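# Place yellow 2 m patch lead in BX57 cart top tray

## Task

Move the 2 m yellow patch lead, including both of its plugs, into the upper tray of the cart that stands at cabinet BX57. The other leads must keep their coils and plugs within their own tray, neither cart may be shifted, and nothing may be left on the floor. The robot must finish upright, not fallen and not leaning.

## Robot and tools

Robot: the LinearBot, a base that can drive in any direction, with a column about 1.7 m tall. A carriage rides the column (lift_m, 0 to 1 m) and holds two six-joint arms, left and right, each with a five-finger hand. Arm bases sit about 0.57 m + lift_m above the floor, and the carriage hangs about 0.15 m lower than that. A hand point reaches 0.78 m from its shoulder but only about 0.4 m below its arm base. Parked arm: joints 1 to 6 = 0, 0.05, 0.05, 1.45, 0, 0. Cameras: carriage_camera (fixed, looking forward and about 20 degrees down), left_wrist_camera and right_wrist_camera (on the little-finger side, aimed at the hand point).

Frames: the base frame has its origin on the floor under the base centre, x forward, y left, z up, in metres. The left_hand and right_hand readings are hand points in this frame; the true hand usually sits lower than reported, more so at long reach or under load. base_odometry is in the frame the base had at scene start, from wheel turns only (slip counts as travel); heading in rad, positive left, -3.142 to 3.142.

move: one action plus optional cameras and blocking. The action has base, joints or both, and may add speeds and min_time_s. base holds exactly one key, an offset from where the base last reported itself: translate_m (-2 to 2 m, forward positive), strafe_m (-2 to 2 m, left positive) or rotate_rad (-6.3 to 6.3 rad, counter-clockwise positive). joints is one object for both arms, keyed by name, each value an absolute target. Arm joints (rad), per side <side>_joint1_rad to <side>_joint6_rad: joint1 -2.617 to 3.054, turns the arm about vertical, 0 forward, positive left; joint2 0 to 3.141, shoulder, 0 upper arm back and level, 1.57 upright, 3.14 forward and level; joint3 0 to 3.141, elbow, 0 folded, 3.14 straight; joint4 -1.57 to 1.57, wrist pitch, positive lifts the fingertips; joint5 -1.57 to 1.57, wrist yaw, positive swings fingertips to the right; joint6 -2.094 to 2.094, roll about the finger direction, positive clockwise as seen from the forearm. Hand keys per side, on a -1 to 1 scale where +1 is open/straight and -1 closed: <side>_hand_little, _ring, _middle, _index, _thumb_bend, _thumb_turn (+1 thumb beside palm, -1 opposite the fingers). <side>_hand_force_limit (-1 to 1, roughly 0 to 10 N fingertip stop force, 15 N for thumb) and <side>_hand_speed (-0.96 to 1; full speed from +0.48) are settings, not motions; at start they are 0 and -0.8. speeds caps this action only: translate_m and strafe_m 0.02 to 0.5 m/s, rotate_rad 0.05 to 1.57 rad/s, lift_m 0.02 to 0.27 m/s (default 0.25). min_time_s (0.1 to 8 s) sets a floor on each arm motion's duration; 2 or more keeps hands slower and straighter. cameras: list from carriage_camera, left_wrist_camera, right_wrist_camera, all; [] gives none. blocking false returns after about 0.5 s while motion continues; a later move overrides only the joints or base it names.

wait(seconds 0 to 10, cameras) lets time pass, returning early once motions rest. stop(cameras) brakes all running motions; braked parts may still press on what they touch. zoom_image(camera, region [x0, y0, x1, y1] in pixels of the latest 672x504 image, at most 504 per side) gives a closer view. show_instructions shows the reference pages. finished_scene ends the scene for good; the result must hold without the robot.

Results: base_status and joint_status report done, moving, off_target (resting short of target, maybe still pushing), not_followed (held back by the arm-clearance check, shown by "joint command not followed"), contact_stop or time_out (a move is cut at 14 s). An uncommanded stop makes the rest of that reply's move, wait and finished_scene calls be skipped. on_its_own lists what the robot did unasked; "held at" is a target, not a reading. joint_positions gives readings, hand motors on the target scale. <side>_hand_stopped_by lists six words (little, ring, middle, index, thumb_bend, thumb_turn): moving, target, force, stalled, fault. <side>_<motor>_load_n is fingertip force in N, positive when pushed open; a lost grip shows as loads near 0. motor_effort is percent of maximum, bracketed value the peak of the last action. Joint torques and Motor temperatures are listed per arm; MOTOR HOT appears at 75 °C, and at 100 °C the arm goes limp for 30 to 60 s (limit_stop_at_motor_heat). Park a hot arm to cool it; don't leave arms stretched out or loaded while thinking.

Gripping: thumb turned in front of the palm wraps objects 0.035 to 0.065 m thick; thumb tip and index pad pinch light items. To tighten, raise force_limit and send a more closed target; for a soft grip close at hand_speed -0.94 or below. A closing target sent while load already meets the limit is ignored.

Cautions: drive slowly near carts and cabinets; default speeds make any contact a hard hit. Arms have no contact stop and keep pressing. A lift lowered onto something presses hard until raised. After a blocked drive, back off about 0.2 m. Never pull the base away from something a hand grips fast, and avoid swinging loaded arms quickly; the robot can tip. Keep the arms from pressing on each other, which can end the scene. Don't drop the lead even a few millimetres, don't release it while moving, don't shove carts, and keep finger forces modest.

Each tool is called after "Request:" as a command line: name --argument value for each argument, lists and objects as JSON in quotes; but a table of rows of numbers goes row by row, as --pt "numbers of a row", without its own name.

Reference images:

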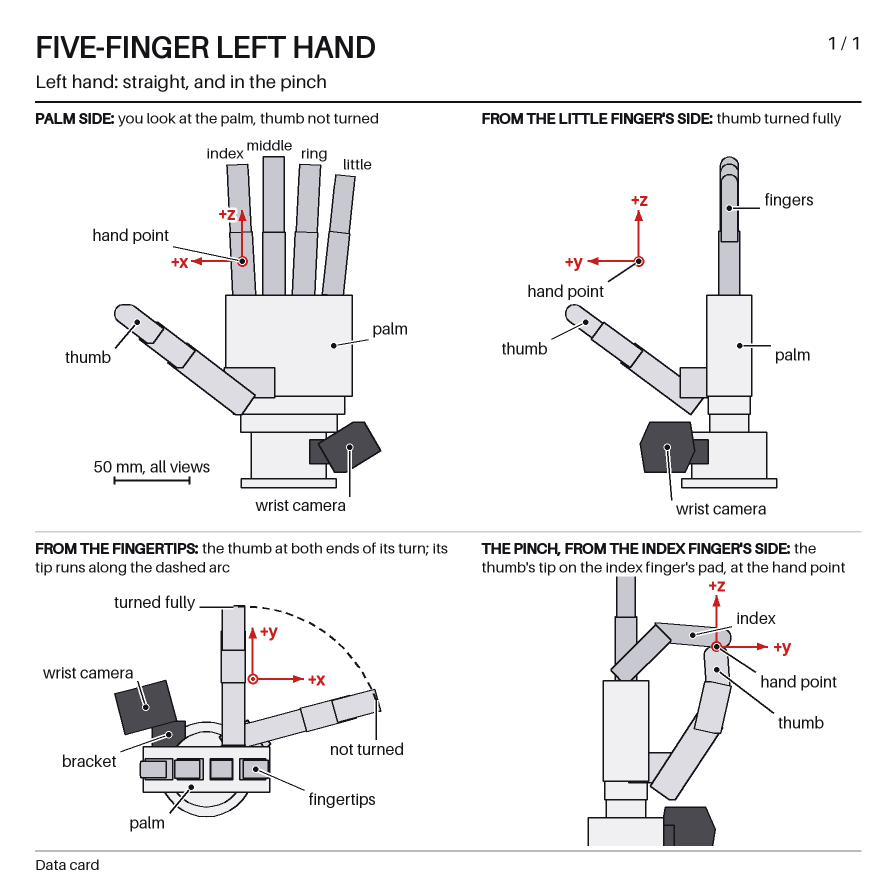

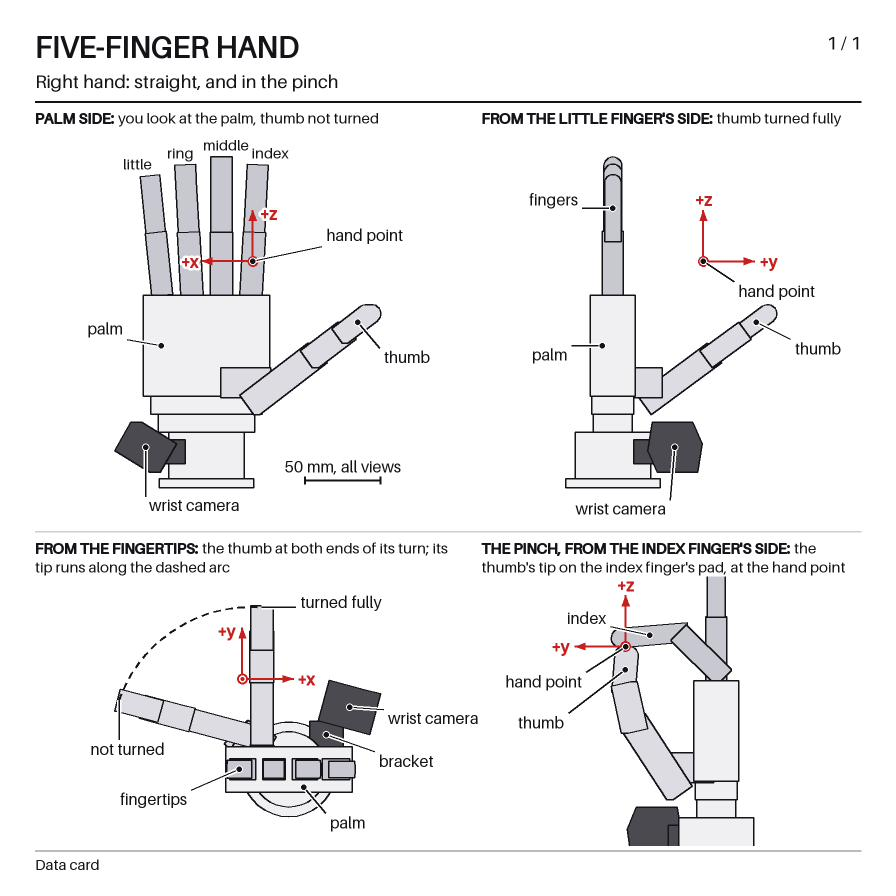

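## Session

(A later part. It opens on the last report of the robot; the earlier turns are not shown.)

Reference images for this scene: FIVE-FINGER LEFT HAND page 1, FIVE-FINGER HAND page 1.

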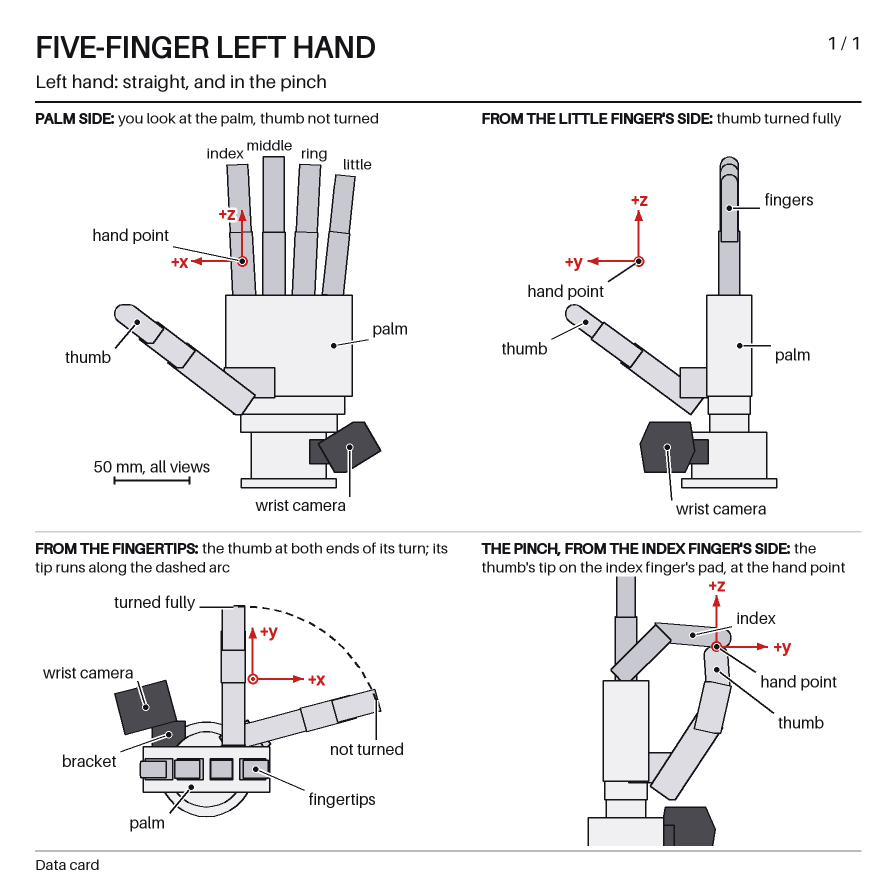

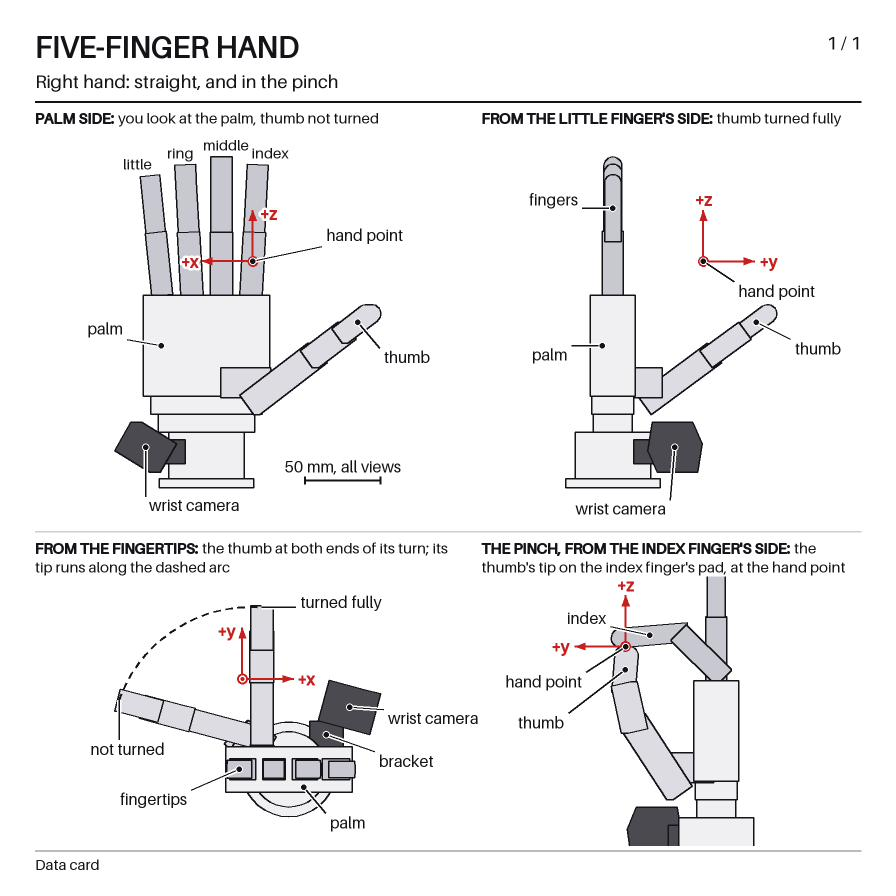

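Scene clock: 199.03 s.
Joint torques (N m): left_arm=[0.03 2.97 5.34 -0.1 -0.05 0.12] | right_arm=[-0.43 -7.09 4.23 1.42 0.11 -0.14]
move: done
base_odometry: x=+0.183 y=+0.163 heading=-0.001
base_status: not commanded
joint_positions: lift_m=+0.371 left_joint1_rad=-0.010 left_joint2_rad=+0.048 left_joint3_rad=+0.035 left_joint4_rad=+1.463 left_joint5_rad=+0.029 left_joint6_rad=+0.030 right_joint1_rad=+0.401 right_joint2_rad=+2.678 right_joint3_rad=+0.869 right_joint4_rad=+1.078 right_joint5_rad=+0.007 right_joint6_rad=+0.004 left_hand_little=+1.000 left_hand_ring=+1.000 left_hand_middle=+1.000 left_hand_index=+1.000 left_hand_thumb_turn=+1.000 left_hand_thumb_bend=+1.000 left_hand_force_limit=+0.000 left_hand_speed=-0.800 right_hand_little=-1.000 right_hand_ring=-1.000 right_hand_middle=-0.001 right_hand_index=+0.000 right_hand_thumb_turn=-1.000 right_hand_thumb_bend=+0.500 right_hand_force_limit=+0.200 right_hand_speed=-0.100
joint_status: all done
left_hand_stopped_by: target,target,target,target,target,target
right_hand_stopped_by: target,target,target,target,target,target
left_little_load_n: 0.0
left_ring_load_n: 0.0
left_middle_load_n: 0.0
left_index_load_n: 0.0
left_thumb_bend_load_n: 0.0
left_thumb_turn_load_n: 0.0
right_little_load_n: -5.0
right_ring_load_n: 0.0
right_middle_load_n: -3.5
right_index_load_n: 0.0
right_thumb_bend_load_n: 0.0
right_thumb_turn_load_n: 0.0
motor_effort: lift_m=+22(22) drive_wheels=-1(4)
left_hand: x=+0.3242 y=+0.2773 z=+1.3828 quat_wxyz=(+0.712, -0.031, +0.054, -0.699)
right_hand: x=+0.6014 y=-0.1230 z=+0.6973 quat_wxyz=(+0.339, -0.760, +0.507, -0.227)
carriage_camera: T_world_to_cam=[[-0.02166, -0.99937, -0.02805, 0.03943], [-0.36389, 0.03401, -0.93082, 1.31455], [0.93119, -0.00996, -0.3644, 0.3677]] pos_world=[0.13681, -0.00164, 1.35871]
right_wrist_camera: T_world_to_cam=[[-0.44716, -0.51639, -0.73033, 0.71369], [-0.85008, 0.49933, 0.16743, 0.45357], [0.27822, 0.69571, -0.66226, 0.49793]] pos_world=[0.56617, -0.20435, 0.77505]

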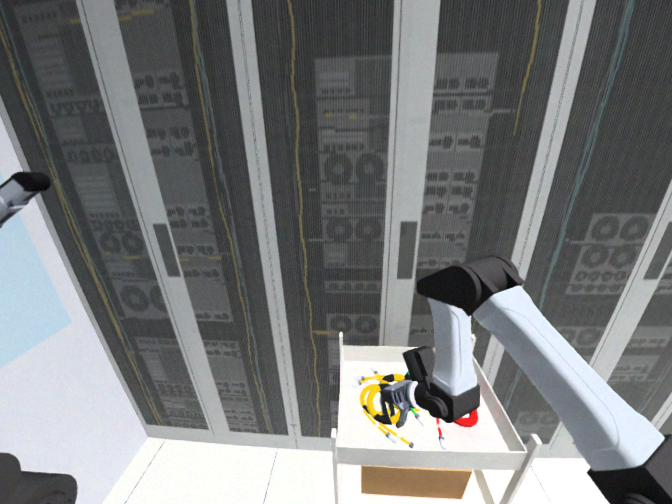

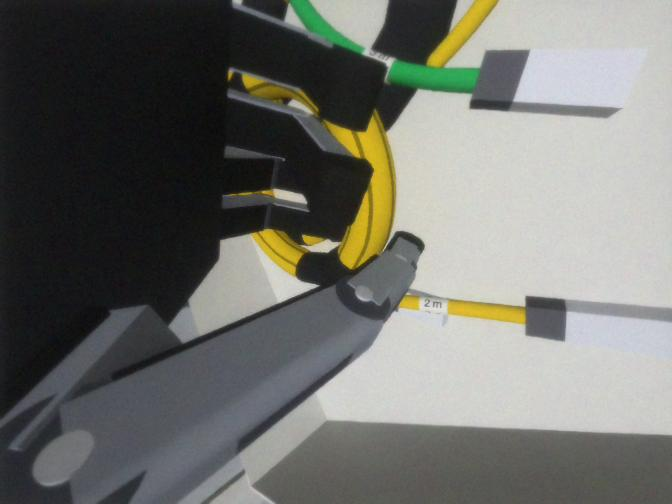

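Request:
move --joints '{"lift_m": 0.42}' --speeds '{"lift_m": 0.1}'

Request:
move --joints '{"lift_m": 0.6, "right_joint1_rad": -0.11, "right_joint2_rad": 2.73, "right_joint3_rad": 1.21, "right_joint4_rad": -0.05, "right_joint5_rad": 0, "right_joint6_rad": 1.46}' --cameras '["carriage_camera", "right_wrist_camera"]'

Request:
zoom_image --camera "carriage_camera" --region '[320, 360, 520, 504]'

Scene clock: 201.00 s.
Joint torques (N m): left_arm=[0.05 2.97 5.12 -0.05 -0.06 0.12] | right_arm=[-0.34 -7.58 2.7 1.85 0.11 -0.14]
move: done
base_odometry: x=+0.183 y=+0.163 heading=-0.001
base_status: not commanded
joint_positions: lift_m=+0.420 left_joint1_rad=-0.010 left_joint2_rad=+0.048 left_joint3_rad=+0.035 left_joint4_rad=+1.463 left_joint5_rad=+0.029 left_joint6_rad=+0.030 right_joint1_rad=+0.401 right_joint2_rad=+2.682 right_joint3_rad=+0.885 right_joint4_rad=+1.035 right_joint5_rad=+0.007 right_joint6_rad=+0.004 left_hand_little=+1.000 left_hand_ring=+1.000 left_hand_middle=+1.000 left_hand_index=+1.000 left_hand_thumb_turn=+1.000 left_hand_thumb_bend=+1.000 left_hand_force_limit=+0.000 left_hand_speed=-0.800 right_hand_little=-1.000 right_hand_ring=-1.000 right_hand_middle=+0.000 right_hand_index=+0.000 right_hand_thumb_turn=-1.000 right_hand_thumb_bend=+0.500 right_hand_force_limit=+0.200 right_hand_speed=-0.100
joint_status: all done
left_hand_stopped_by: target,target,target,target,target,target
right_hand_stopped_by: target,target,target,target,target,target
left_little_load_n: 0.0
left_ring_load_n: 0.0
left_middle_load_n: 0.0
left_index_load_n: 0.0
left_thumb_bend_load_n: 0.0
left_thumb_turn_load_n: 0.0
right_little_load_n: 0.0
right_ring_load_n: 0.0
right_middle_load_n: 0.0
right_index_load_n: 0.0
right_thumb_bend_load_n: 0.0
right_thumb_turn_load_n: 0.0
motor_effort: lift_m=+31(38) drive_wheels=-1(4)
left_hand: x=+0.3242 y=+0.2773 z=+1.4320 quat_wxyz=(+0.712, -0.031, +0.054, -0.699)
right_hand: x=+0.5976 y=-0.1245 z=+0.7405 quat_wxyz=(+0.326, -0.765, +0.510, -0.219)
pictures: none

Scene clock: 202.67 s.
Joint torques (N m): left_arm=[0.03 3.07 5.33 -0.05 -0.06 0.12] | right_arm=[-0.36 -8.06 3.47 0.15 0.1 0.01]
move: done
base_odometry: x=+0.183 y=+0.163 heading=-0.001
base_status: not commanded
joint_positions: lift_m=+0.600 left_joint1_rad=-0.010 left_joint2_rad=+0.048 left_joint3_rad=+0.035 left_joint4_rad=+1.464 left_joint5_rad=+0.029 left_joint6_rad=+0.030 right_joint1_rad=-0.109 right_joint2_rad=+2.716 right_joint3_rad=+1.200 right_joint4_rad=-0.034 right_joint5_rad=+0.002 right_joint6_rad=+1.445 left_hand_little=+1.000 left_hand_ring=+1.000 left_hand_middle=+1.000 left_hand_index=+1.000 left_hand_thumb_turn=+1.000 left_hand_thumb_bend=+1.000 left_hand_force_limit=+0.000 left_hand_speed=-0.800 right_hand_little=-1.000 right_hand_ring=-1.000 right_hand_middle=+0.000 right_hand_index=+0.000 right_hand_thumb_turn=-1.000 right_hand_thumb_bend=+0.500 right_hand_force_limit=+0.200 right_hand_speed=-0.100
joint_status: all done
left_hand_stopped_by: target,target,target,target,target,target
right_hand_stopped_by: target,target,target,target,target,target
left_little_load_n: 0.0
left_ring_load_n: 0.0
left_middle_load_n: 0.0
left_index_load_n: 0.0
left_thumb_bend_load_n: 0.0
left_thumb_turn_load_n: 0.0
right_little_load_n: 0.0
right_ring_load_n: 0.0
right_middle_load_n: 0.0
right_index_load_n: 0.0
right_thumb_bend_load_n: 0.0
right_thumb_turn_load_n: 0.0
motor_effort: lift_m=+33(42) drive_wheels=-2(6)
left_hand: x=+0.3241 y=+0.2773 z=+1.6120 quat_wxyz=(+0.712, -0.031, +0.054, -0.699)
right_hand: x=+0.5967 y=-0.2897 z=+0.8844 quat_wxyz=(+0.010, -0.008, +1.000, -0.002)
carriage_camera: T_world_to_cam=[[-0.02166, -0.99937, -0.02805, 0.04585], [-0.36389, 0.03401, -0.93082, 1.52781], [0.93119, -0.00996, -0.3644, 0.45118]] pos_world=[0.13681, -0.00164, 1.58781]
right_wrist_camera: T_world_to_cam=[[-0.3187, 0.94687, -0.04329, 0.50167], [0.77053, 0.28541, 0.56993, -0.88342], [0.552, 0.14829, -0.82055, 0.55715]] pos_world=[0.53304, -0.3055, 0.98237]

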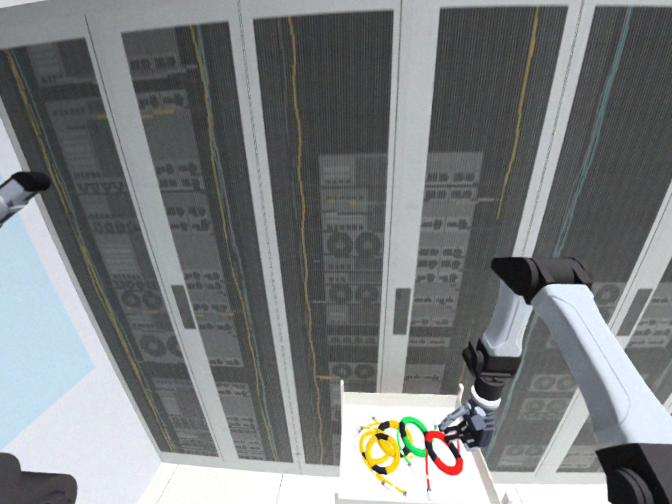

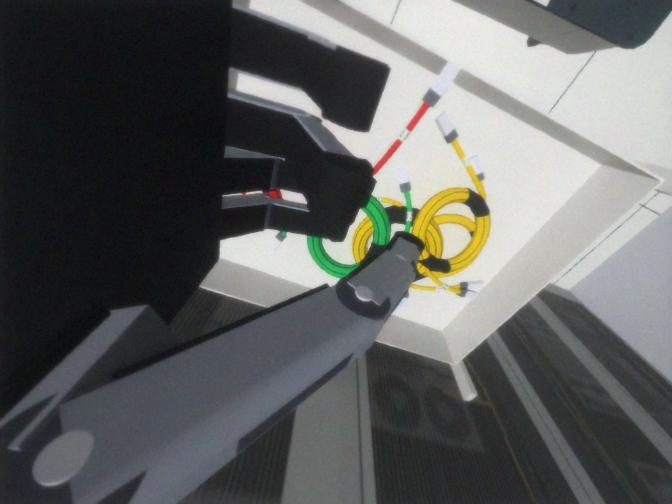

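Scaled by 2.520 from the camera's image (finer frame: 960x720).

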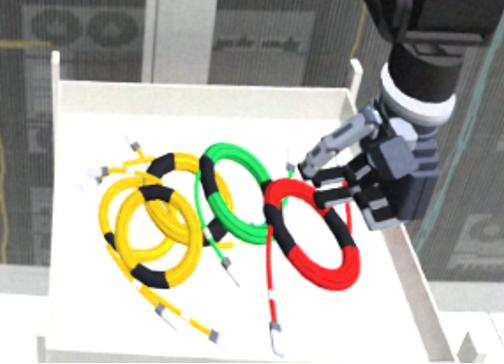

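Request:
zoom_image --camera "carriage_camera" --region '[340, 410, 430, 500]'

Request:
zoom_image --camera "right_wrist_camera" --region '[340, 100, 540, 310]'

Scaled by 5.600 from the camera's image (finer frame: 960x720).

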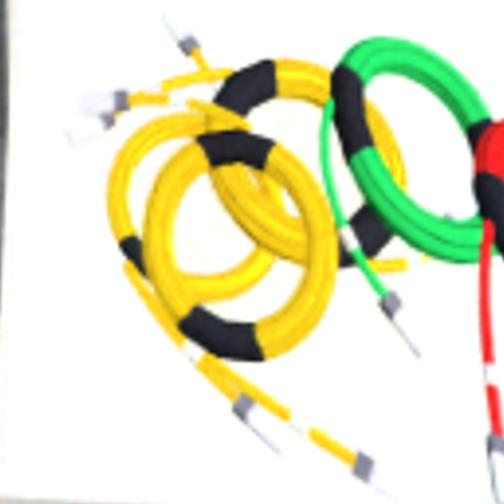

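Scaled by 2.400 from the camera's image (finer frame: 960x720).

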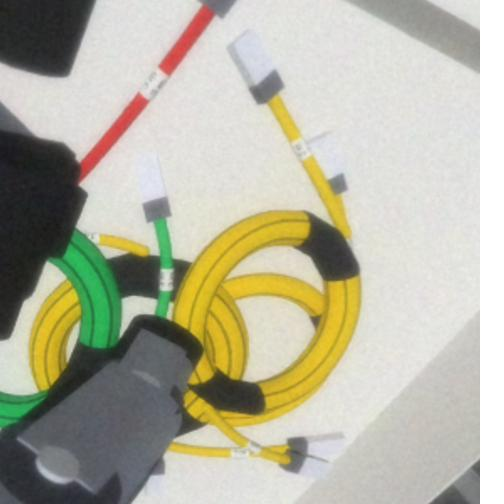

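Request:
move --base '{"strafe_m": 0.18}' --joints '{"right_joint1_rad": 0.0, "right_joint2_rad": 2.697, "right_joint3_rad": 0.891, "right_joint4_rad": 1.022, "right_joint5_rad": 0, "right_joint6_rad": 0}' --speeds '{"strafe_m": 0.15}'

Request:
move --joints '{"lift_m": 0.4}' --speeds '{"lift_m": 0.15}' --cameras '["carriage_camera", "right_wrist_camera"]'

Request:
zoom_image --camera "carriage_camera" --region '[390, 350, 490, 450]'

Scene clock: 209.47 s.
Joint torques (N m): left_arm=[0.17 3.12 5.33 -0.08 -0.06 0.12] | right_arm=[-0.42 -10.74 1.31 2.03 0.15 -0.23]
move: done
base_odometry: x=+0.183 y=+0.343 heading=-0.001
base_status: done
joint_positions: lift_m=+0.600 left_joint1_rad=-0.010 left_joint2_rad=+0.048 left_joint3_rad=+0.035 left_joint4_rad=+1.464 left_joint5_rad=+0.029 left_joint6_rad=+0.030 right_joint1_rad=+0.000 right_joint2_rad=+2.716 right_joint3_rad=+0.898 right_joint4_rad=+1.007 right_joint5_rad=+0.002 right_joint6_rad=+0.013 left_hand_little=+1.000 left_hand_ring=+1.000 left_hand_middle=+1.000 left_hand_index=+1.000 left_hand_thumb_turn=+1.000 left_hand_thumb_bend=+1.000 left_hand_force_limit=+0.000 left_hand_speed=-0.800 right_hand_little=-1.000 right_hand_ring=-1.000 right_hand_middle=+0.000 right_hand_index=+0.000 right_hand_thumb_turn=-1.000 right_hand_thumb_bend=+0.500 right_hand_force_limit=+0.200 right_hand_speed=-0.100
joint_status: all done
left_hand_stopped_by: target,target,target,target,target,target
right_hand_stopped_by: target,target,target,target,target,target
left_little_load_n: 0.0
left_ring_load_n: -0.5
left_middle_load_n: 0.0
left_index_load_n: -0.5
left_thumb_bend_load_n: 0.0
left_thumb_turn_load_n: 0.0
right_little_load_n: 0.0
right_ring_load_n: 0.0
right_middle_load_n: 0.0
right_index_load_n: 0.0
right_thumb_bend_load_n: 0.0
right_thumb_turn_load_n: 0.0
motor_effort: lift_m=+32(33) drive_wheels=-1(17)
left_hand: x=+0.3241 y=+0.2773 z=+1.6120 quat_wxyz=(+0.712, -0.031, +0.054, -0.699)
right_hand: x=+0.6296 y=-0.2818 z=+0.9057 quat_wxyz=(+0.263, -0.652, +0.661, -0.261)
pictures: none

Scene clock: 211.23 s.
Joint torques (N m): left_arm=[0.03 3.11 5.34 -0.06 -0.06 0.12] | right_arm=[-0.29 -10.35 1.63 1.98 0.18 -0.23]
move: done
base_odometry: x=+0.183 y=+0.343 heading=-0.001
base_status: not commanded
joint_positions: lift_m=+0.400 left_joint1_rad=-0.010 left_joint2_rad=+0.048 left_joint3_rad=+0.035 left_joint4_rad=+1.464 left_joint5_rad=+0.029 left_joint6_rad=+0.030 right_joint1_rad=+0.000 right_joint2_rad=+2.714 right_joint3_rad=+0.893 right_joint4_rad=+1.017 right_joint5_rad=-0.002 right_joint6_rad=+0.012 left_hand_little=+1.000 left_hand_ring=+1.000 left_hand_middle=+1.000 left_hand_index=+1.000 left_hand_thumb_turn=+1.000 left_hand_thumb_bend=+1.000 left_hand_force_limit=+0.000 left_hand_speed=-0.800 right_hand_little=-1.000 right_hand_ring=-1.000 right_hand_middle=+0.000 right_hand_index=+0.000 right_hand_thumb_turn=-1.000 right_hand_thumb_bend=+0.500 right_hand_force_limit=+0.200 right_hand_speed=-0.100
joint_status: all done
left_hand_stopped_by: target,target,target,target,target,target
right_hand_stopped_by: target,target,target,target,target,target
left_little_load_n: 0.0
left_ring_load_n: 0.0
left_middle_load_n: 0.0
left_index_load_n: 0.0
left_thumb_bend_load_n: 0.0
left_thumb_turn_load_n: 0.0
right_little_load_n: -0.5
right_ring_load_n: 0.5
right_middle_load_n: -0.5
right_index_load_n: -0.5
right_thumb_bend_load_n: 0.5
right_thumb_turn_load_n: 0.0
motor_effort: lift_m=+26(30) drive_wheels=-4(7)
left_hand: x=+0.3240 y=+0.2773 z=+1.4125 quat_wxyz=(+0.712, -0.031, +0.054, -0.699)
right_hand: x=+0.6301 y=-0.2810 z=+0.7078 quat_wxyz=(+0.267, -0.652, +0.660, -0.262)
carriage_camera: T_world_to_cam=[[-0.02166, -0.99937, -0.02805, 0.04026], [-0.36389, 0.03401, -0.93082, 1.34211], [0.93119, -0.00996, -0.3644, 0.37848]] pos_world=[0.13681, -0.00164, 1.38831]
right_wrist_camera: T_world_to_cam=[[-0.66531, -0.29206, -0.68707, 0.82237], [-0.5739, 0.78869, 0.22046, 0.42498], [0.4775, 0.54099, -0.69234, 0.45911]] pos_world=[0.5718, -0.34337, 0.78919]

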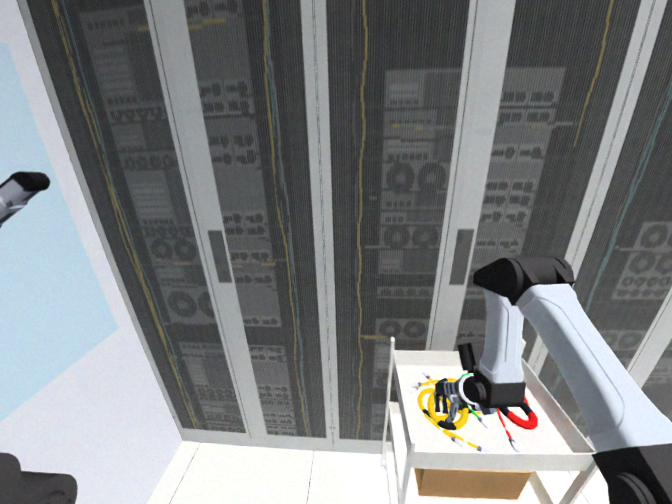

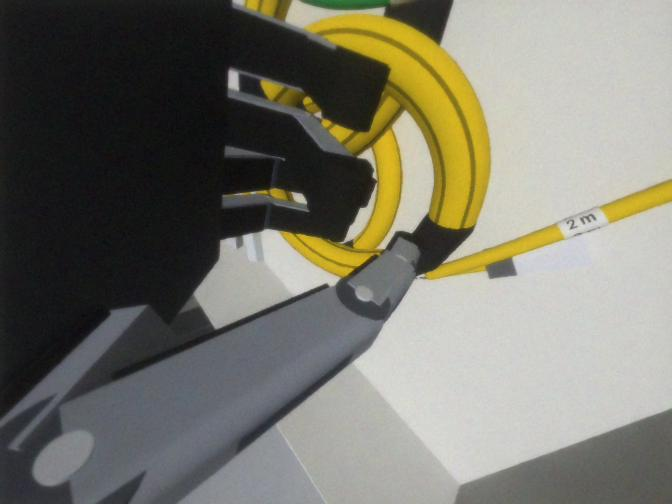

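Scaled by 5.040 from the camera's image (finer frame: 960x720).

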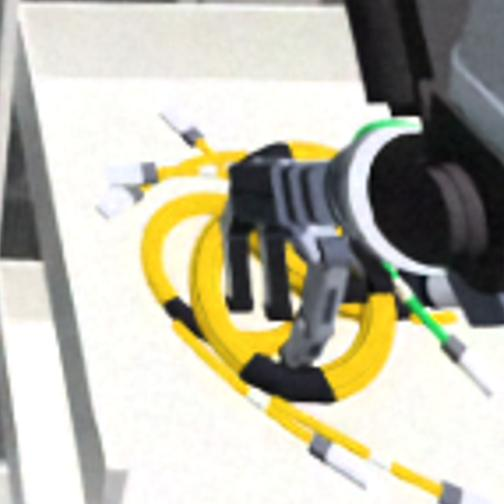

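Request:
move --base '{"translate_m": -0.012}' --joints '{"right_hand_thumb_bend": 0.8, "lift_m": 0.385}' --speeds '{"translate_m": 0.05, "lift_m": 0.05}' --cameras '["carriage_camera", "right_wrist_camera"]'

Request:
zoom_image --camera "carriage_camera" --region '[400, 370, 480, 450]'

Scene clock: 212.40 s.
Joint torques (N m): left_arm=[0.03 3.12 5.35 -0.05 -0.06 0.12] | right_arm=[-0.32 -9.32 2.25 1.66 0.27 -0.21]
move: done
base_odometry: x=+0.171 y=+0.343 heading=-0.001
base_status: done
joint_positions: lift_m=+0.385 left_joint1_rad=-0.010 left_joint2_rad=+0.048 left_joint3_rad=+0.035 left_joint4_rad=+1.465 left_joint5_rad=+0.029 left_joint6_rad=+0.030 right_joint1_rad=+0.000 right_joint2_rad=+2.701 right_joint3_rad=+0.888 right_joint4_rad=+1.054 right_joint5_rad=-0.011 right_joint6_rad=+0.011 left_hand_little=+1.000 left_hand_ring=+1.000 left_hand_middle=+1.000 left_hand_index=+1.000 left_hand_thumb_turn=+1.000 left_hand_thumb_bend=+1.000 left_hand_force_limit=+0.000 left_hand_speed=-0.800 right_hand_little=-1.000 right_hand_ring=-1.000 right_hand_middle=+0.000 right_hand_index=+0.000 right_hand_thumb_turn=-1.000 right_hand_thumb_bend=+0.800 right_hand_force_limit=+0.200 right_hand_speed=-0.100
joint_status: all done
left_hand_stopped_by: target,target,target,target,target,target
right_hand_stopped_by: target,target,target,target,target,target
left_little_load_n: 0.0
left_ring_load_n: 0.0
left_middle_load_n: 0.0
left_index_load_n: 0.0
left_thumb_bend_load_n: 0.0
left_thumb_turn_load_n: 0.0
right_little_load_n: -0.5
right_ring_load_n: 0.0
right_middle_load_n: -2.5
right_index_load_n: -1.0
right_thumb_bend_load_n: 0.5
right_thumb_turn_load_n: 0.0
motor_effort: lift_m=+24(25) drive_wheels=-2(9)
left_hand: x=+0.3238 y=+0.2773 z=+1.3977 quat_wxyz=(+0.712, -0.031, +0.053, -0.699)
right_hand: x=+0.6413 y=-0.2795 z=+0.7029 quat_wxyz=(+0.284, -0.647, +0.652, -0.274)
carriage_camera: T_world_to_cam=[[-0.02166, -0.99937, -0.02805, 0.03984], [-0.36389, 0.03401, -0.93082, 1.32833], [0.93119, -0.00996, -0.3644, 0.37309]] pos_world=[0.13681, -0.00164, 1.37351]
right_wrist_camera: T_world_to_cam=[[-0.63085, -0.2929, -0.7185, 0.82673], [-0.58889, 0.7837, 0.19757, 0.4555], [0.50521, 0.54775, -0.66688, 0.41578]] pos_world=[0.57972, -0.34257, 0.78129]

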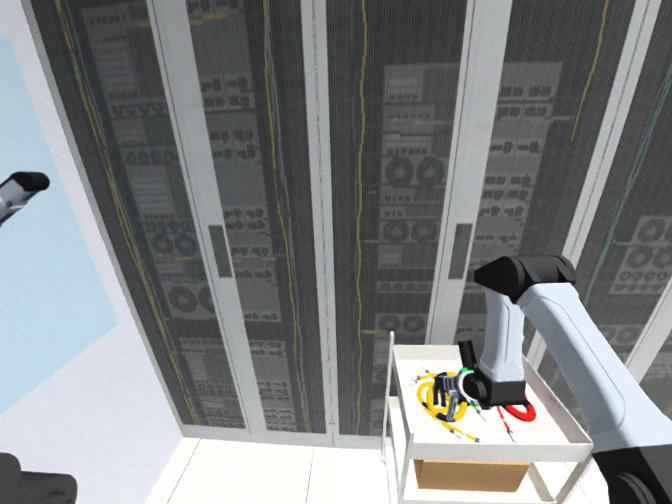

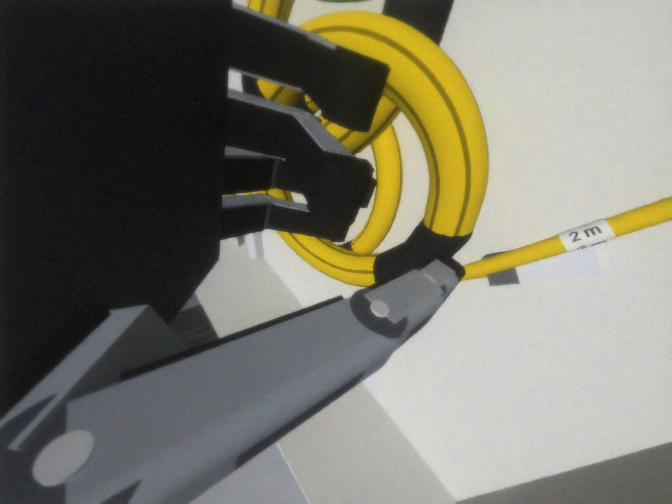

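Scaled by 6.300 from the camera's image (finer frame: 960x720).

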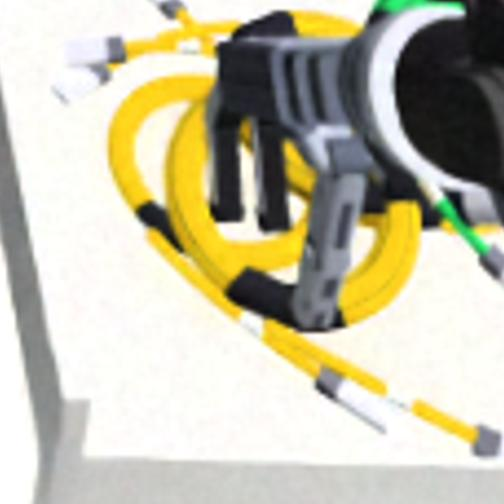

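Request:
move --joints '{"lift_m": 0.4}' --speeds '{"lift_m": 0.1}'

Request:
move --base '{"translate_m": -0.018}' --joints '{"right_hand_thumb_bend": 0.72}' --speeds '{"translate_m": 0.05}'

Request:
move --joints '{"lift_m": 0.38}' --speeds '{"lift_m": 0.05}' --cameras '["carriage_camera", "right_wrist_camera"]'

Request:
zoom_image --camera "carriage_camera" --region '[400, 370, 480, 450]'

Scene clock: 213.27 s.
Joint torques (N m): left_arm=[0.03 3.07 5.37 -0.04 -0.06 0.12] | right_arm=[-0.28 -9.32 2.21 1.81 0.25 -0.22]
move: done
base_odometry: x=+0.171 y=+0.343 heading=-0.001
base_status: not commanded
joint_positions: lift_m=+0.400 left_joint1_rad=-0.010 left_joint2_rad=+0.048 left_joint3_rad=+0.035 left_joint4_rad=+1.463 left_joint5_rad=+0.029 left_joint6_rad=+0.030 right_joint1_rad=+0.000 right_joint2_rad=+2.701 right_joint3_rad=+0.889 right_joint4_rad=+1.033 right_joint5_rad=-0.009 right_joint6_rad=+0.011 left_hand_little=+1.000 left_hand_ring=+1.000 left_hand_middle=+1.000 left_hand_index=+1.000 left_hand_thumb_turn=+1.000 left_hand_thumb_bend=+1.000 left_hand_force_limit=+0.000 left_hand_speed=-0.800 right_hand_little=-1.000 right_hand_ring=-1.000 right_hand_middle=+0.000 right_hand_index=+0.000 right_hand_thumb_turn=-1.000 right_hand_thumb_bend=+0.800 right_hand_force_limit=+0.200 right_hand_speed=-0.100
joint_status: all done
left_hand_stopped_by: target,target,target,target,target,target
right_hand_stopped_by: target,target,target,target,target,target
left_little_load_n: 0.0
left_ring_load_n: 0.0
left_middle_load_n: 0.0
left_index_load_n: 0.0
left_thumb_bend_load_n: 0.0
left_thumb_turn_load_n: 0.0
right_little_load_n: 0.0
right_ring_load_n: 0.0
right_middle_load_n: 0.0
right_index_load_n: 0.0
right_thumb_bend_load_n: 0.0
right_thumb_turn_load_n: 0.0
motor_effort: lift_m=+32(39) drive_wheels=+0(5)
left_hand: x=+0.3242 y=+0.2773 z=+1.4120 quat_wxyz=(+0.712, -0.031, +0.054, -0.699)
right_hand: x=+0.6366 y=-0.2798 z=+0.7141 quat_wxyz=(+0.277, -0.650, +0.655, -0.268)
pictures: none

Scene clock: 214.23 s.
Joint torques (N m): left_arm=[0.03 3.18 5.39 -0.12 -0.05 0.11] | right_arm=[-0.21 -9.46 2.19 1.85 0.25 -0.21]
move: done
base_odometry: x=+0.153 y=+0.343 heading=-0.001
base_status: done
joint_positions: lift_m=+0.400 left_joint1_rad=-0.010 left_joint2_rad=+0.048 left_joint3_rad=+0.035 left_joint4_rad=+1.463 left_joint5_rad=+0.029 left_joint6_rad=+0.030 right_joint1_rad=+0.000 right_joint2_rad=+2.701 right_joint3_rad=+0.889 right_joint4_rad=+1.031 right_joint5_rad=-0.008 right_joint6_rad=+0.011 left_hand_little=+1.000 left_hand_ring=+1.000 left_hand_middle=+1.000 left_hand_index=+1.000 left_hand_thumb_turn=+1.000 left_hand_thumb_bend=+1.000 left_hand_force_limit=+0.000 left_hand_speed=-0.800 right_hand_little=-1.000 right_hand_ring=-1.000 right_hand_middle=+0.000 right_hand_index=+0.000 right_hand_thumb_turn=-1.000 right_hand_thumb_bend=+0.720 right_hand_force_limit=+0.200 right_hand_speed=-0.100
joint_status: all done
left_hand_stopped_by: target,target,target,target,target,target
right_hand_stopped_by: target,target,target,target,target,target
left_little_load_n: 0.0
left_ring_load_n: 0.0
left_middle_load_n: 0.0
left_index_load_n: 0.0
left_thumb_bend_load_n: 0.0
left_thumb_turn_load_n: 0.0
right_little_load_n: 0.0
right_ring_load_n: 0.0
right_middle_load_n: 0.0
right_index_load_n: 0.0
right_thumb_bend_load_n: 0.0
right_thumb_turn_load_n: 0.0
motor_effort: lift_m=+32(32) drive_wheels=+2(12)
left_hand: x=+0.3243 y=+0.2773 z=+1.4119 quat_wxyz=(+0.712, -0.032, +0.054, -0.699)
right_hand: x=+0.6363 y=-0.2800 z=+0.7139 quat_wxyz=(+0.276, -0.650, +0.655, -0.268)
pictures: none

Scene clock: 215.00 s.
Joint torques (N m): left_arm=[0.05 3.03 5.5 -0.03 -0.06 0.12] | right_arm=[-0.29 -8.96 2.8 1.71 0.13 -0.22]
move: done
base_odometry: x=+0.153 y=+0.343 heading=-0.001
base_status: not commanded
joint_positions: lift_m=+0.380 left_joint1_rad=-0.010 left_joint2_rad=+0.048 left_joint3_rad=+0.034 left_joint4_rad=+1.463 left_joint5_rad=+0.029 left_joint6_rad=+0.030 right_joint1_rad=-0.001 right_joint2_rad=+2.696 right_joint3_rad=+0.883 right_joint4_rad=+1.047 right_joint5_rad=-0.001 right_joint6_rad=+0.011 left_hand_little=+1.000 left_hand_ring=+1.000 left_hand_middle=+1.000 left_hand_index=+1.000 left_hand_thumb_turn=+1.000 left_hand_thumb_bend=+1.000 left_hand_force_limit=+0.000 left_hand_speed=-0.800 right_hand_little=-1.000 right_hand_ring=-1.000 right_hand_middle=-0.001 right_hand_index=-0.001 right_hand_thumb_turn=-1.000 right_hand_thumb_bend=+0.720 right_hand_force_limit=+0.200 right_hand_speed=-0.100
joint_status: all done
left_hand_stopped_by: target,target,target,target,target,target
right_hand_stopped_by: target,target,target,target,target,target
left_little_load_n: 0.0
left_ring_load_n: 0.0
left_middle_load_n: 0.0
left_index_load_n: 0.0
left_thumb_bend_load_n: 0.0
left_thumb_turn_load_n: 0.0
right_little_load_n: 0.0
right_ring_load_n: 0.0
right_middle_load_n: -5.0
right_index_load_n: -6.0
right_thumb_bend_load_n: 0.0
right_thumb_turn_load_n: 0.0
motor_effort: lift_m=+23(25) drive_wheels=-2(4)
left_hand: x=+0.3244 y=+0.2773 z=+1.3925 quat_wxyz=(+0.712, -0.032, +0.054, -0.699)
right_hand: x=+0.6388 y=-0.2816 z=+0.6977 quat_wxyz=(+0.279, -0.647, +0.655, -0.275)
carriage_camera: T_world_to_cam=[[-0.02166, -0.99937, -0.02805, 0.0397], [-0.36389, 0.03401, -0.93082, 1.32368], [0.93119, -0.00996, -0.3644, 0.37127]] pos_world=[0.13681, -0.00164, 1.36851]
right_wrist_camera: T_world_to_cam=[[-0.6391, -0.29269, -0.71126, 0.82104], [-0.58119, 0.78948, 0.19735, 0.45371], [0.50376, 0.5395, -0.67466, 0.41869]] pos_world=[0.57749, -0.34377, 0.77691]

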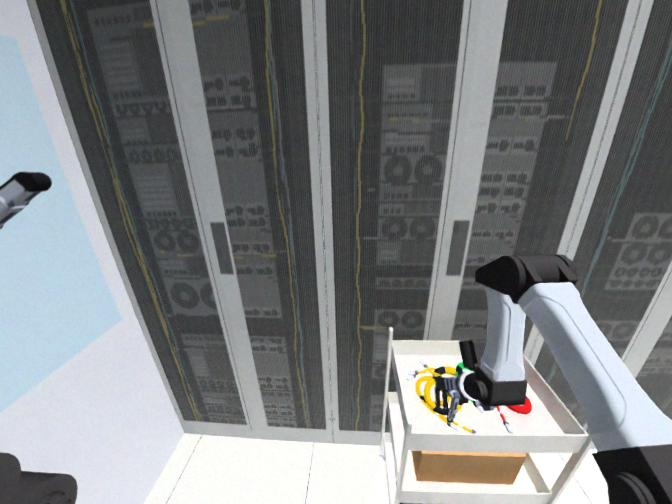

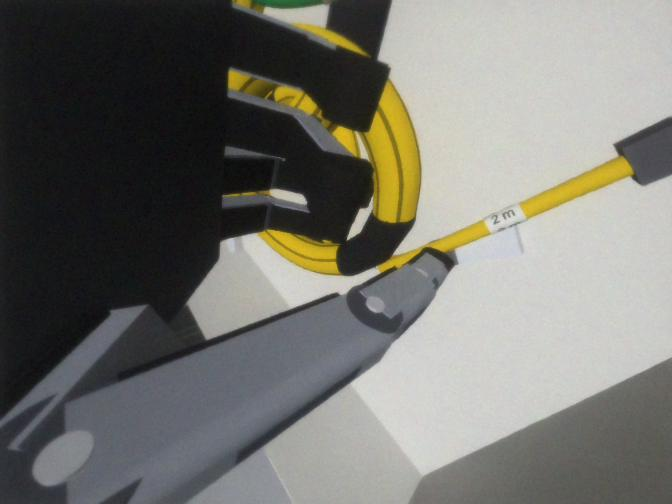

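Scaled by 6.300 from the camera's image (finer frame: 960x720).

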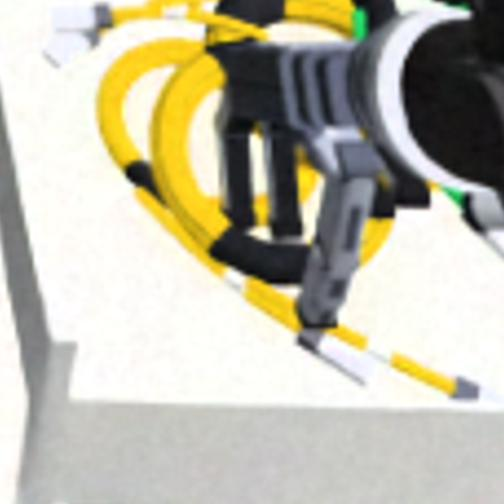

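Request:
move --joints '{"right_hand_speed": -0.85, "right_hand_force_limit": 0.4, "right_hand_index": -0.35, "right_hand_middle": -0.35, "right_hand_thumb_bend": -0.15}' --cameras '["carriage_camera", "right_wrist_camera"]'

Request:
zoom_image --camera "carriage_camera" --region '[400, 370, 480, 450]'

Scene clock: 219.03 s.
Joint torques (N m): left_arm=[0.03 3.1 5.34 -0.07 -0.06 0.12] | right_arm=[-0.21 -8.87 2.65 1.76 0.06 -0.18]
move: off_target
base_odometry: x=+0.153 y=+0.343 heading=-0.001
base_status: not commanded
joint_positions: lift_m=+0.380 left_joint1_rad=-0.010 left_joint2_rad=+0.048 left_joint3_rad=+0.034 left_joint4_rad=+1.463 left_joint5_rad=+0.029 left_joint6_rad=+0.030 right_joint1_rad=-0.001 right_joint2_rad=+2.696 right_joint3_rad=+0.884 right_joint4_rad=+1.041 right_joint5_rad=+0.012 right_joint6_rad=+0.008 left_hand_little=+1.000 left_hand_ring=+1.000 left_hand_middle=+1.000 left_hand_index=+1.000 left_hand_thumb_turn=+1.000 left_hand_thumb_bend=+1.000 left_hand_force_limit=+0.000 left_hand_speed=-0.800 right_hand_little=-1.000 right_hand_ring=-1.000 right_hand_middle=-0.288 right_hand_index=-0.315 right_hand_thumb_turn=-1.000 right_hand_thumb_bend=+0.586 right_hand_force_limit=+0.400 right_hand_speed=-0.850
joint_status: right_hand_middle off_target (ended at -0.288, target -0.350); right_hand_index off_target (ended at -0.315, target -0.350); right_hand_thumb_bend off_target (ended at +0.586, target -0.150); the others done
left_hand_stopped_by: target,target,target,target,target,target
right_hand_stopped_by: target,target,force,force,force,target
left_little_load_n: 0.0
left_ring_load_n: -0.5
left_middle_load_n: 0.0
left_index_load_n: 0.0
left_thumb_bend_load_n: 0.0
left_thumb_turn_load_n: 0.0
right_little_load_n: -0.5
right_ring_load_n: 0.0
right_middle_load_n: 7.5
right_index_load_n: 7.0
right_thumb_bend_load_n: 12.5
right_thumb_turn_load_n: -3.0
motor_effort: lift_m=+23(24) drive_wheels=-1(5)
left_hand: x=+0.3243 y=+0.2773 z=+1.3925 quat_wxyz=(+0.712, -0.032, +0.054, -0.699)
right_hand: x=+0.6385 y=-0.2844 z=+0.6967 quat_wxyz=(+0.273, -0.647, +0.656, -0.278)
carriage_camera: T_world_to_cam=[[-0.02166, -0.99937, -0.02805, 0.0397], [-0.36389, 0.03401, -0.93082, 1.32368], [0.93119, -0.00996, -0.3644, 0.37127]] pos_world=[0.13681, -0.00164, 1.36851]
right_wrist_camera: T_world_to_cam=[[-0.64412, -0.29636, -0.70518, 0.81723], [-0.57486, 0.79573, 0.19067, 0.4582], [0.50462, 0.52819, -0.68291, 0.42174]] pos_world=[0.57697, -0.34517, 0.77694]

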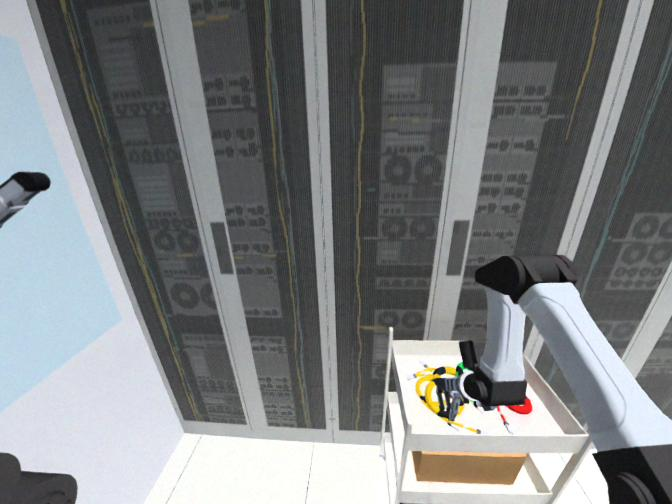

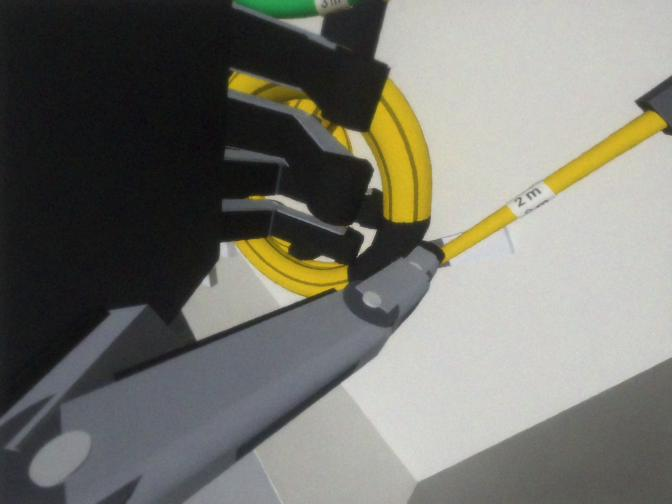

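Scaled by 6.300 from the camera's image (finer frame: 960x720).

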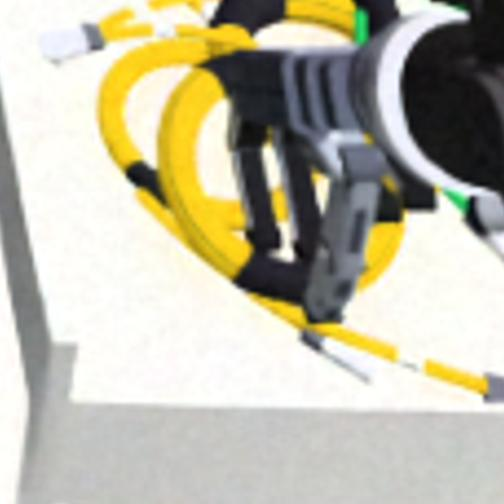

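Request:
move --joints '{"lift_m": 0.395}' --speeds '{"lift_m": 0.03}' --cameras '["carriage_camera", "right_wrist_camera"]'

Request:
zoom_image --camera "carriage_camera" --region '[400, 370, 480, 450]'

Scene clock: 220.00 s.
Joint torques (N m): left_arm=[0.03 3.04 5.33 -0.08 -0.06 0.12] | right_arm=[-0.18 -8.81 2.52 1.96 0.05 -0.18]
move: done
base_odometry: x=+0.153 y=+0.343 heading=-0.001
base_status: not commanded
joint_positions: lift_m=+0.395 left_joint1_rad=-0.010 left_joint2_rad=+0.048 left_joint3_rad=+0.034 left_joint4_rad=+1.463 left_joint5_rad=+0.029 left_joint6_rad=+0.030 right_joint1_rad=-0.001 right_joint2_rad=+2.696 right_joint3_rad=+0.885 right_joint4_rad=+1.021 right_joint5_rad=+0.010 right_joint6_rad=+0.008 left_hand_little=+1.000 left_hand_ring=+1.000 left_hand_middle=+1.000 left_hand_index=+1.000 left_hand_thumb_turn=+1.000 left_hand_thumb_bend=+1.000 left_hand_force_limit=+0.000 left_hand_speed=-0.800 right_hand_little=-1.000 right_hand_ring=-1.000 right_hand_middle=-0.288 right_hand_index=-0.315 right_hand_thumb_turn=-1.000 right_hand_thumb_bend=+0.586 right_hand_force_limit=+0.400 right_hand_speed=-0.850
joint_status: all done
left_hand_stopped_by: target,target,target,target,target,target
right_hand_stopped_by: target,target,force,force,force,target
left_little_load_n: 0.5
left_ring_load_n: 0.0
left_middle_load_n: 0.0
left_index_load_n: 0.0
left_thumb_bend_load_n: 0.0
left_thumb_turn_load_n: 0.0
right_little_load_n: 0.0
right_ring_load_n: 0.0
right_middle_load_n: 8.0
right_index_load_n: 6.5
right_thumb_bend_load_n: 12.5
right_thumb_turn_load_n: -3.0
motor_effort: lift_m=+33(37) drive_wheels=-1(5)
left_hand: x=+0.3243 y=+0.2773 z=+1.4068 quat_wxyz=(+0.712, -0.032, +0.054, -0.699)
right_hand: x=+0.6344 y=-0.2840 z=+0.7082 quat_wxyz=(+0.267, -0.650, +0.658, -0.272)
carriage_camera: T_world_to_cam=[[-0.02166, -0.99937, -0.02805, 0.0401], [-0.36389, 0.03401, -0.93082, 1.33689], [0.93119, -0.00996, -0.3644, 0.37644]] pos_world=[0.13681, -0.00164, 1.38271]
right_wrist_camera: T_world_to_cam=[[-0.65678, -0.29634, -0.69342, 0.82248], [-0.57229, 0.79468, 0.20243, 0.4431], [0.49106, 0.52978, -0.69152, 0.44656]] pos_world=[0.57448, -0.34497, 0.78943]

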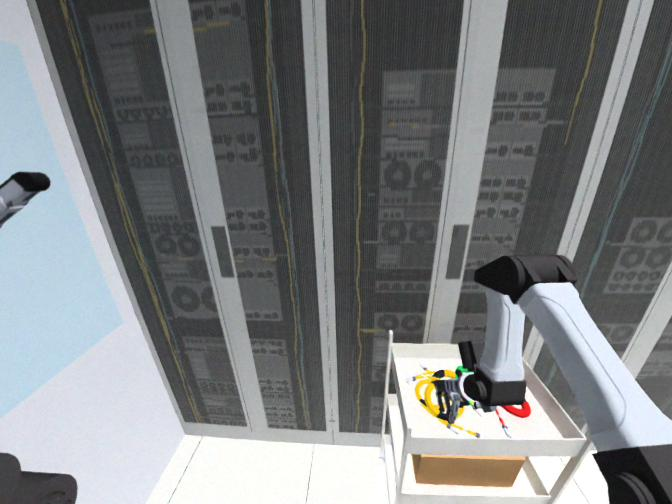

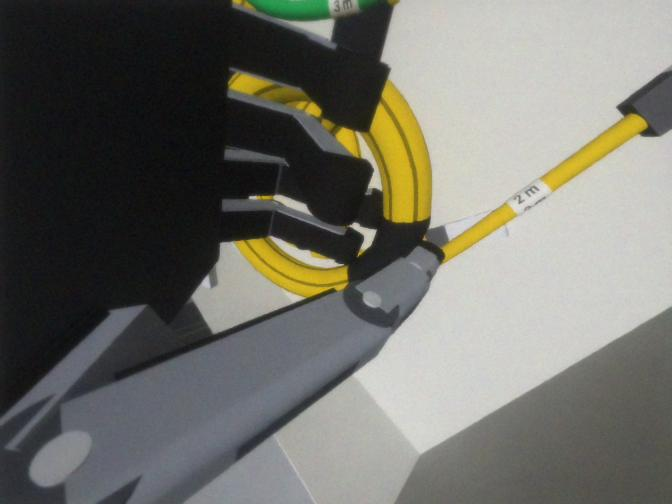

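Scaled by 6.300 from the camera's image (finer frame: 960x720).

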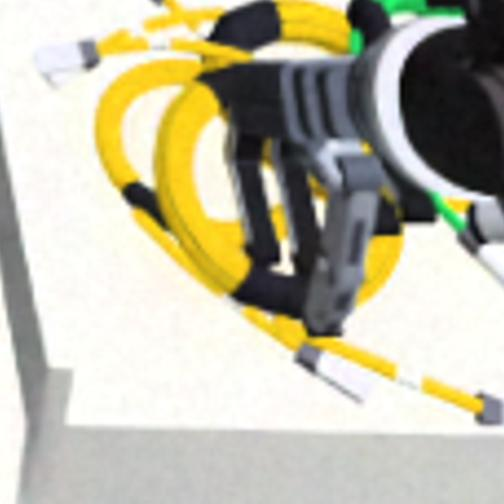

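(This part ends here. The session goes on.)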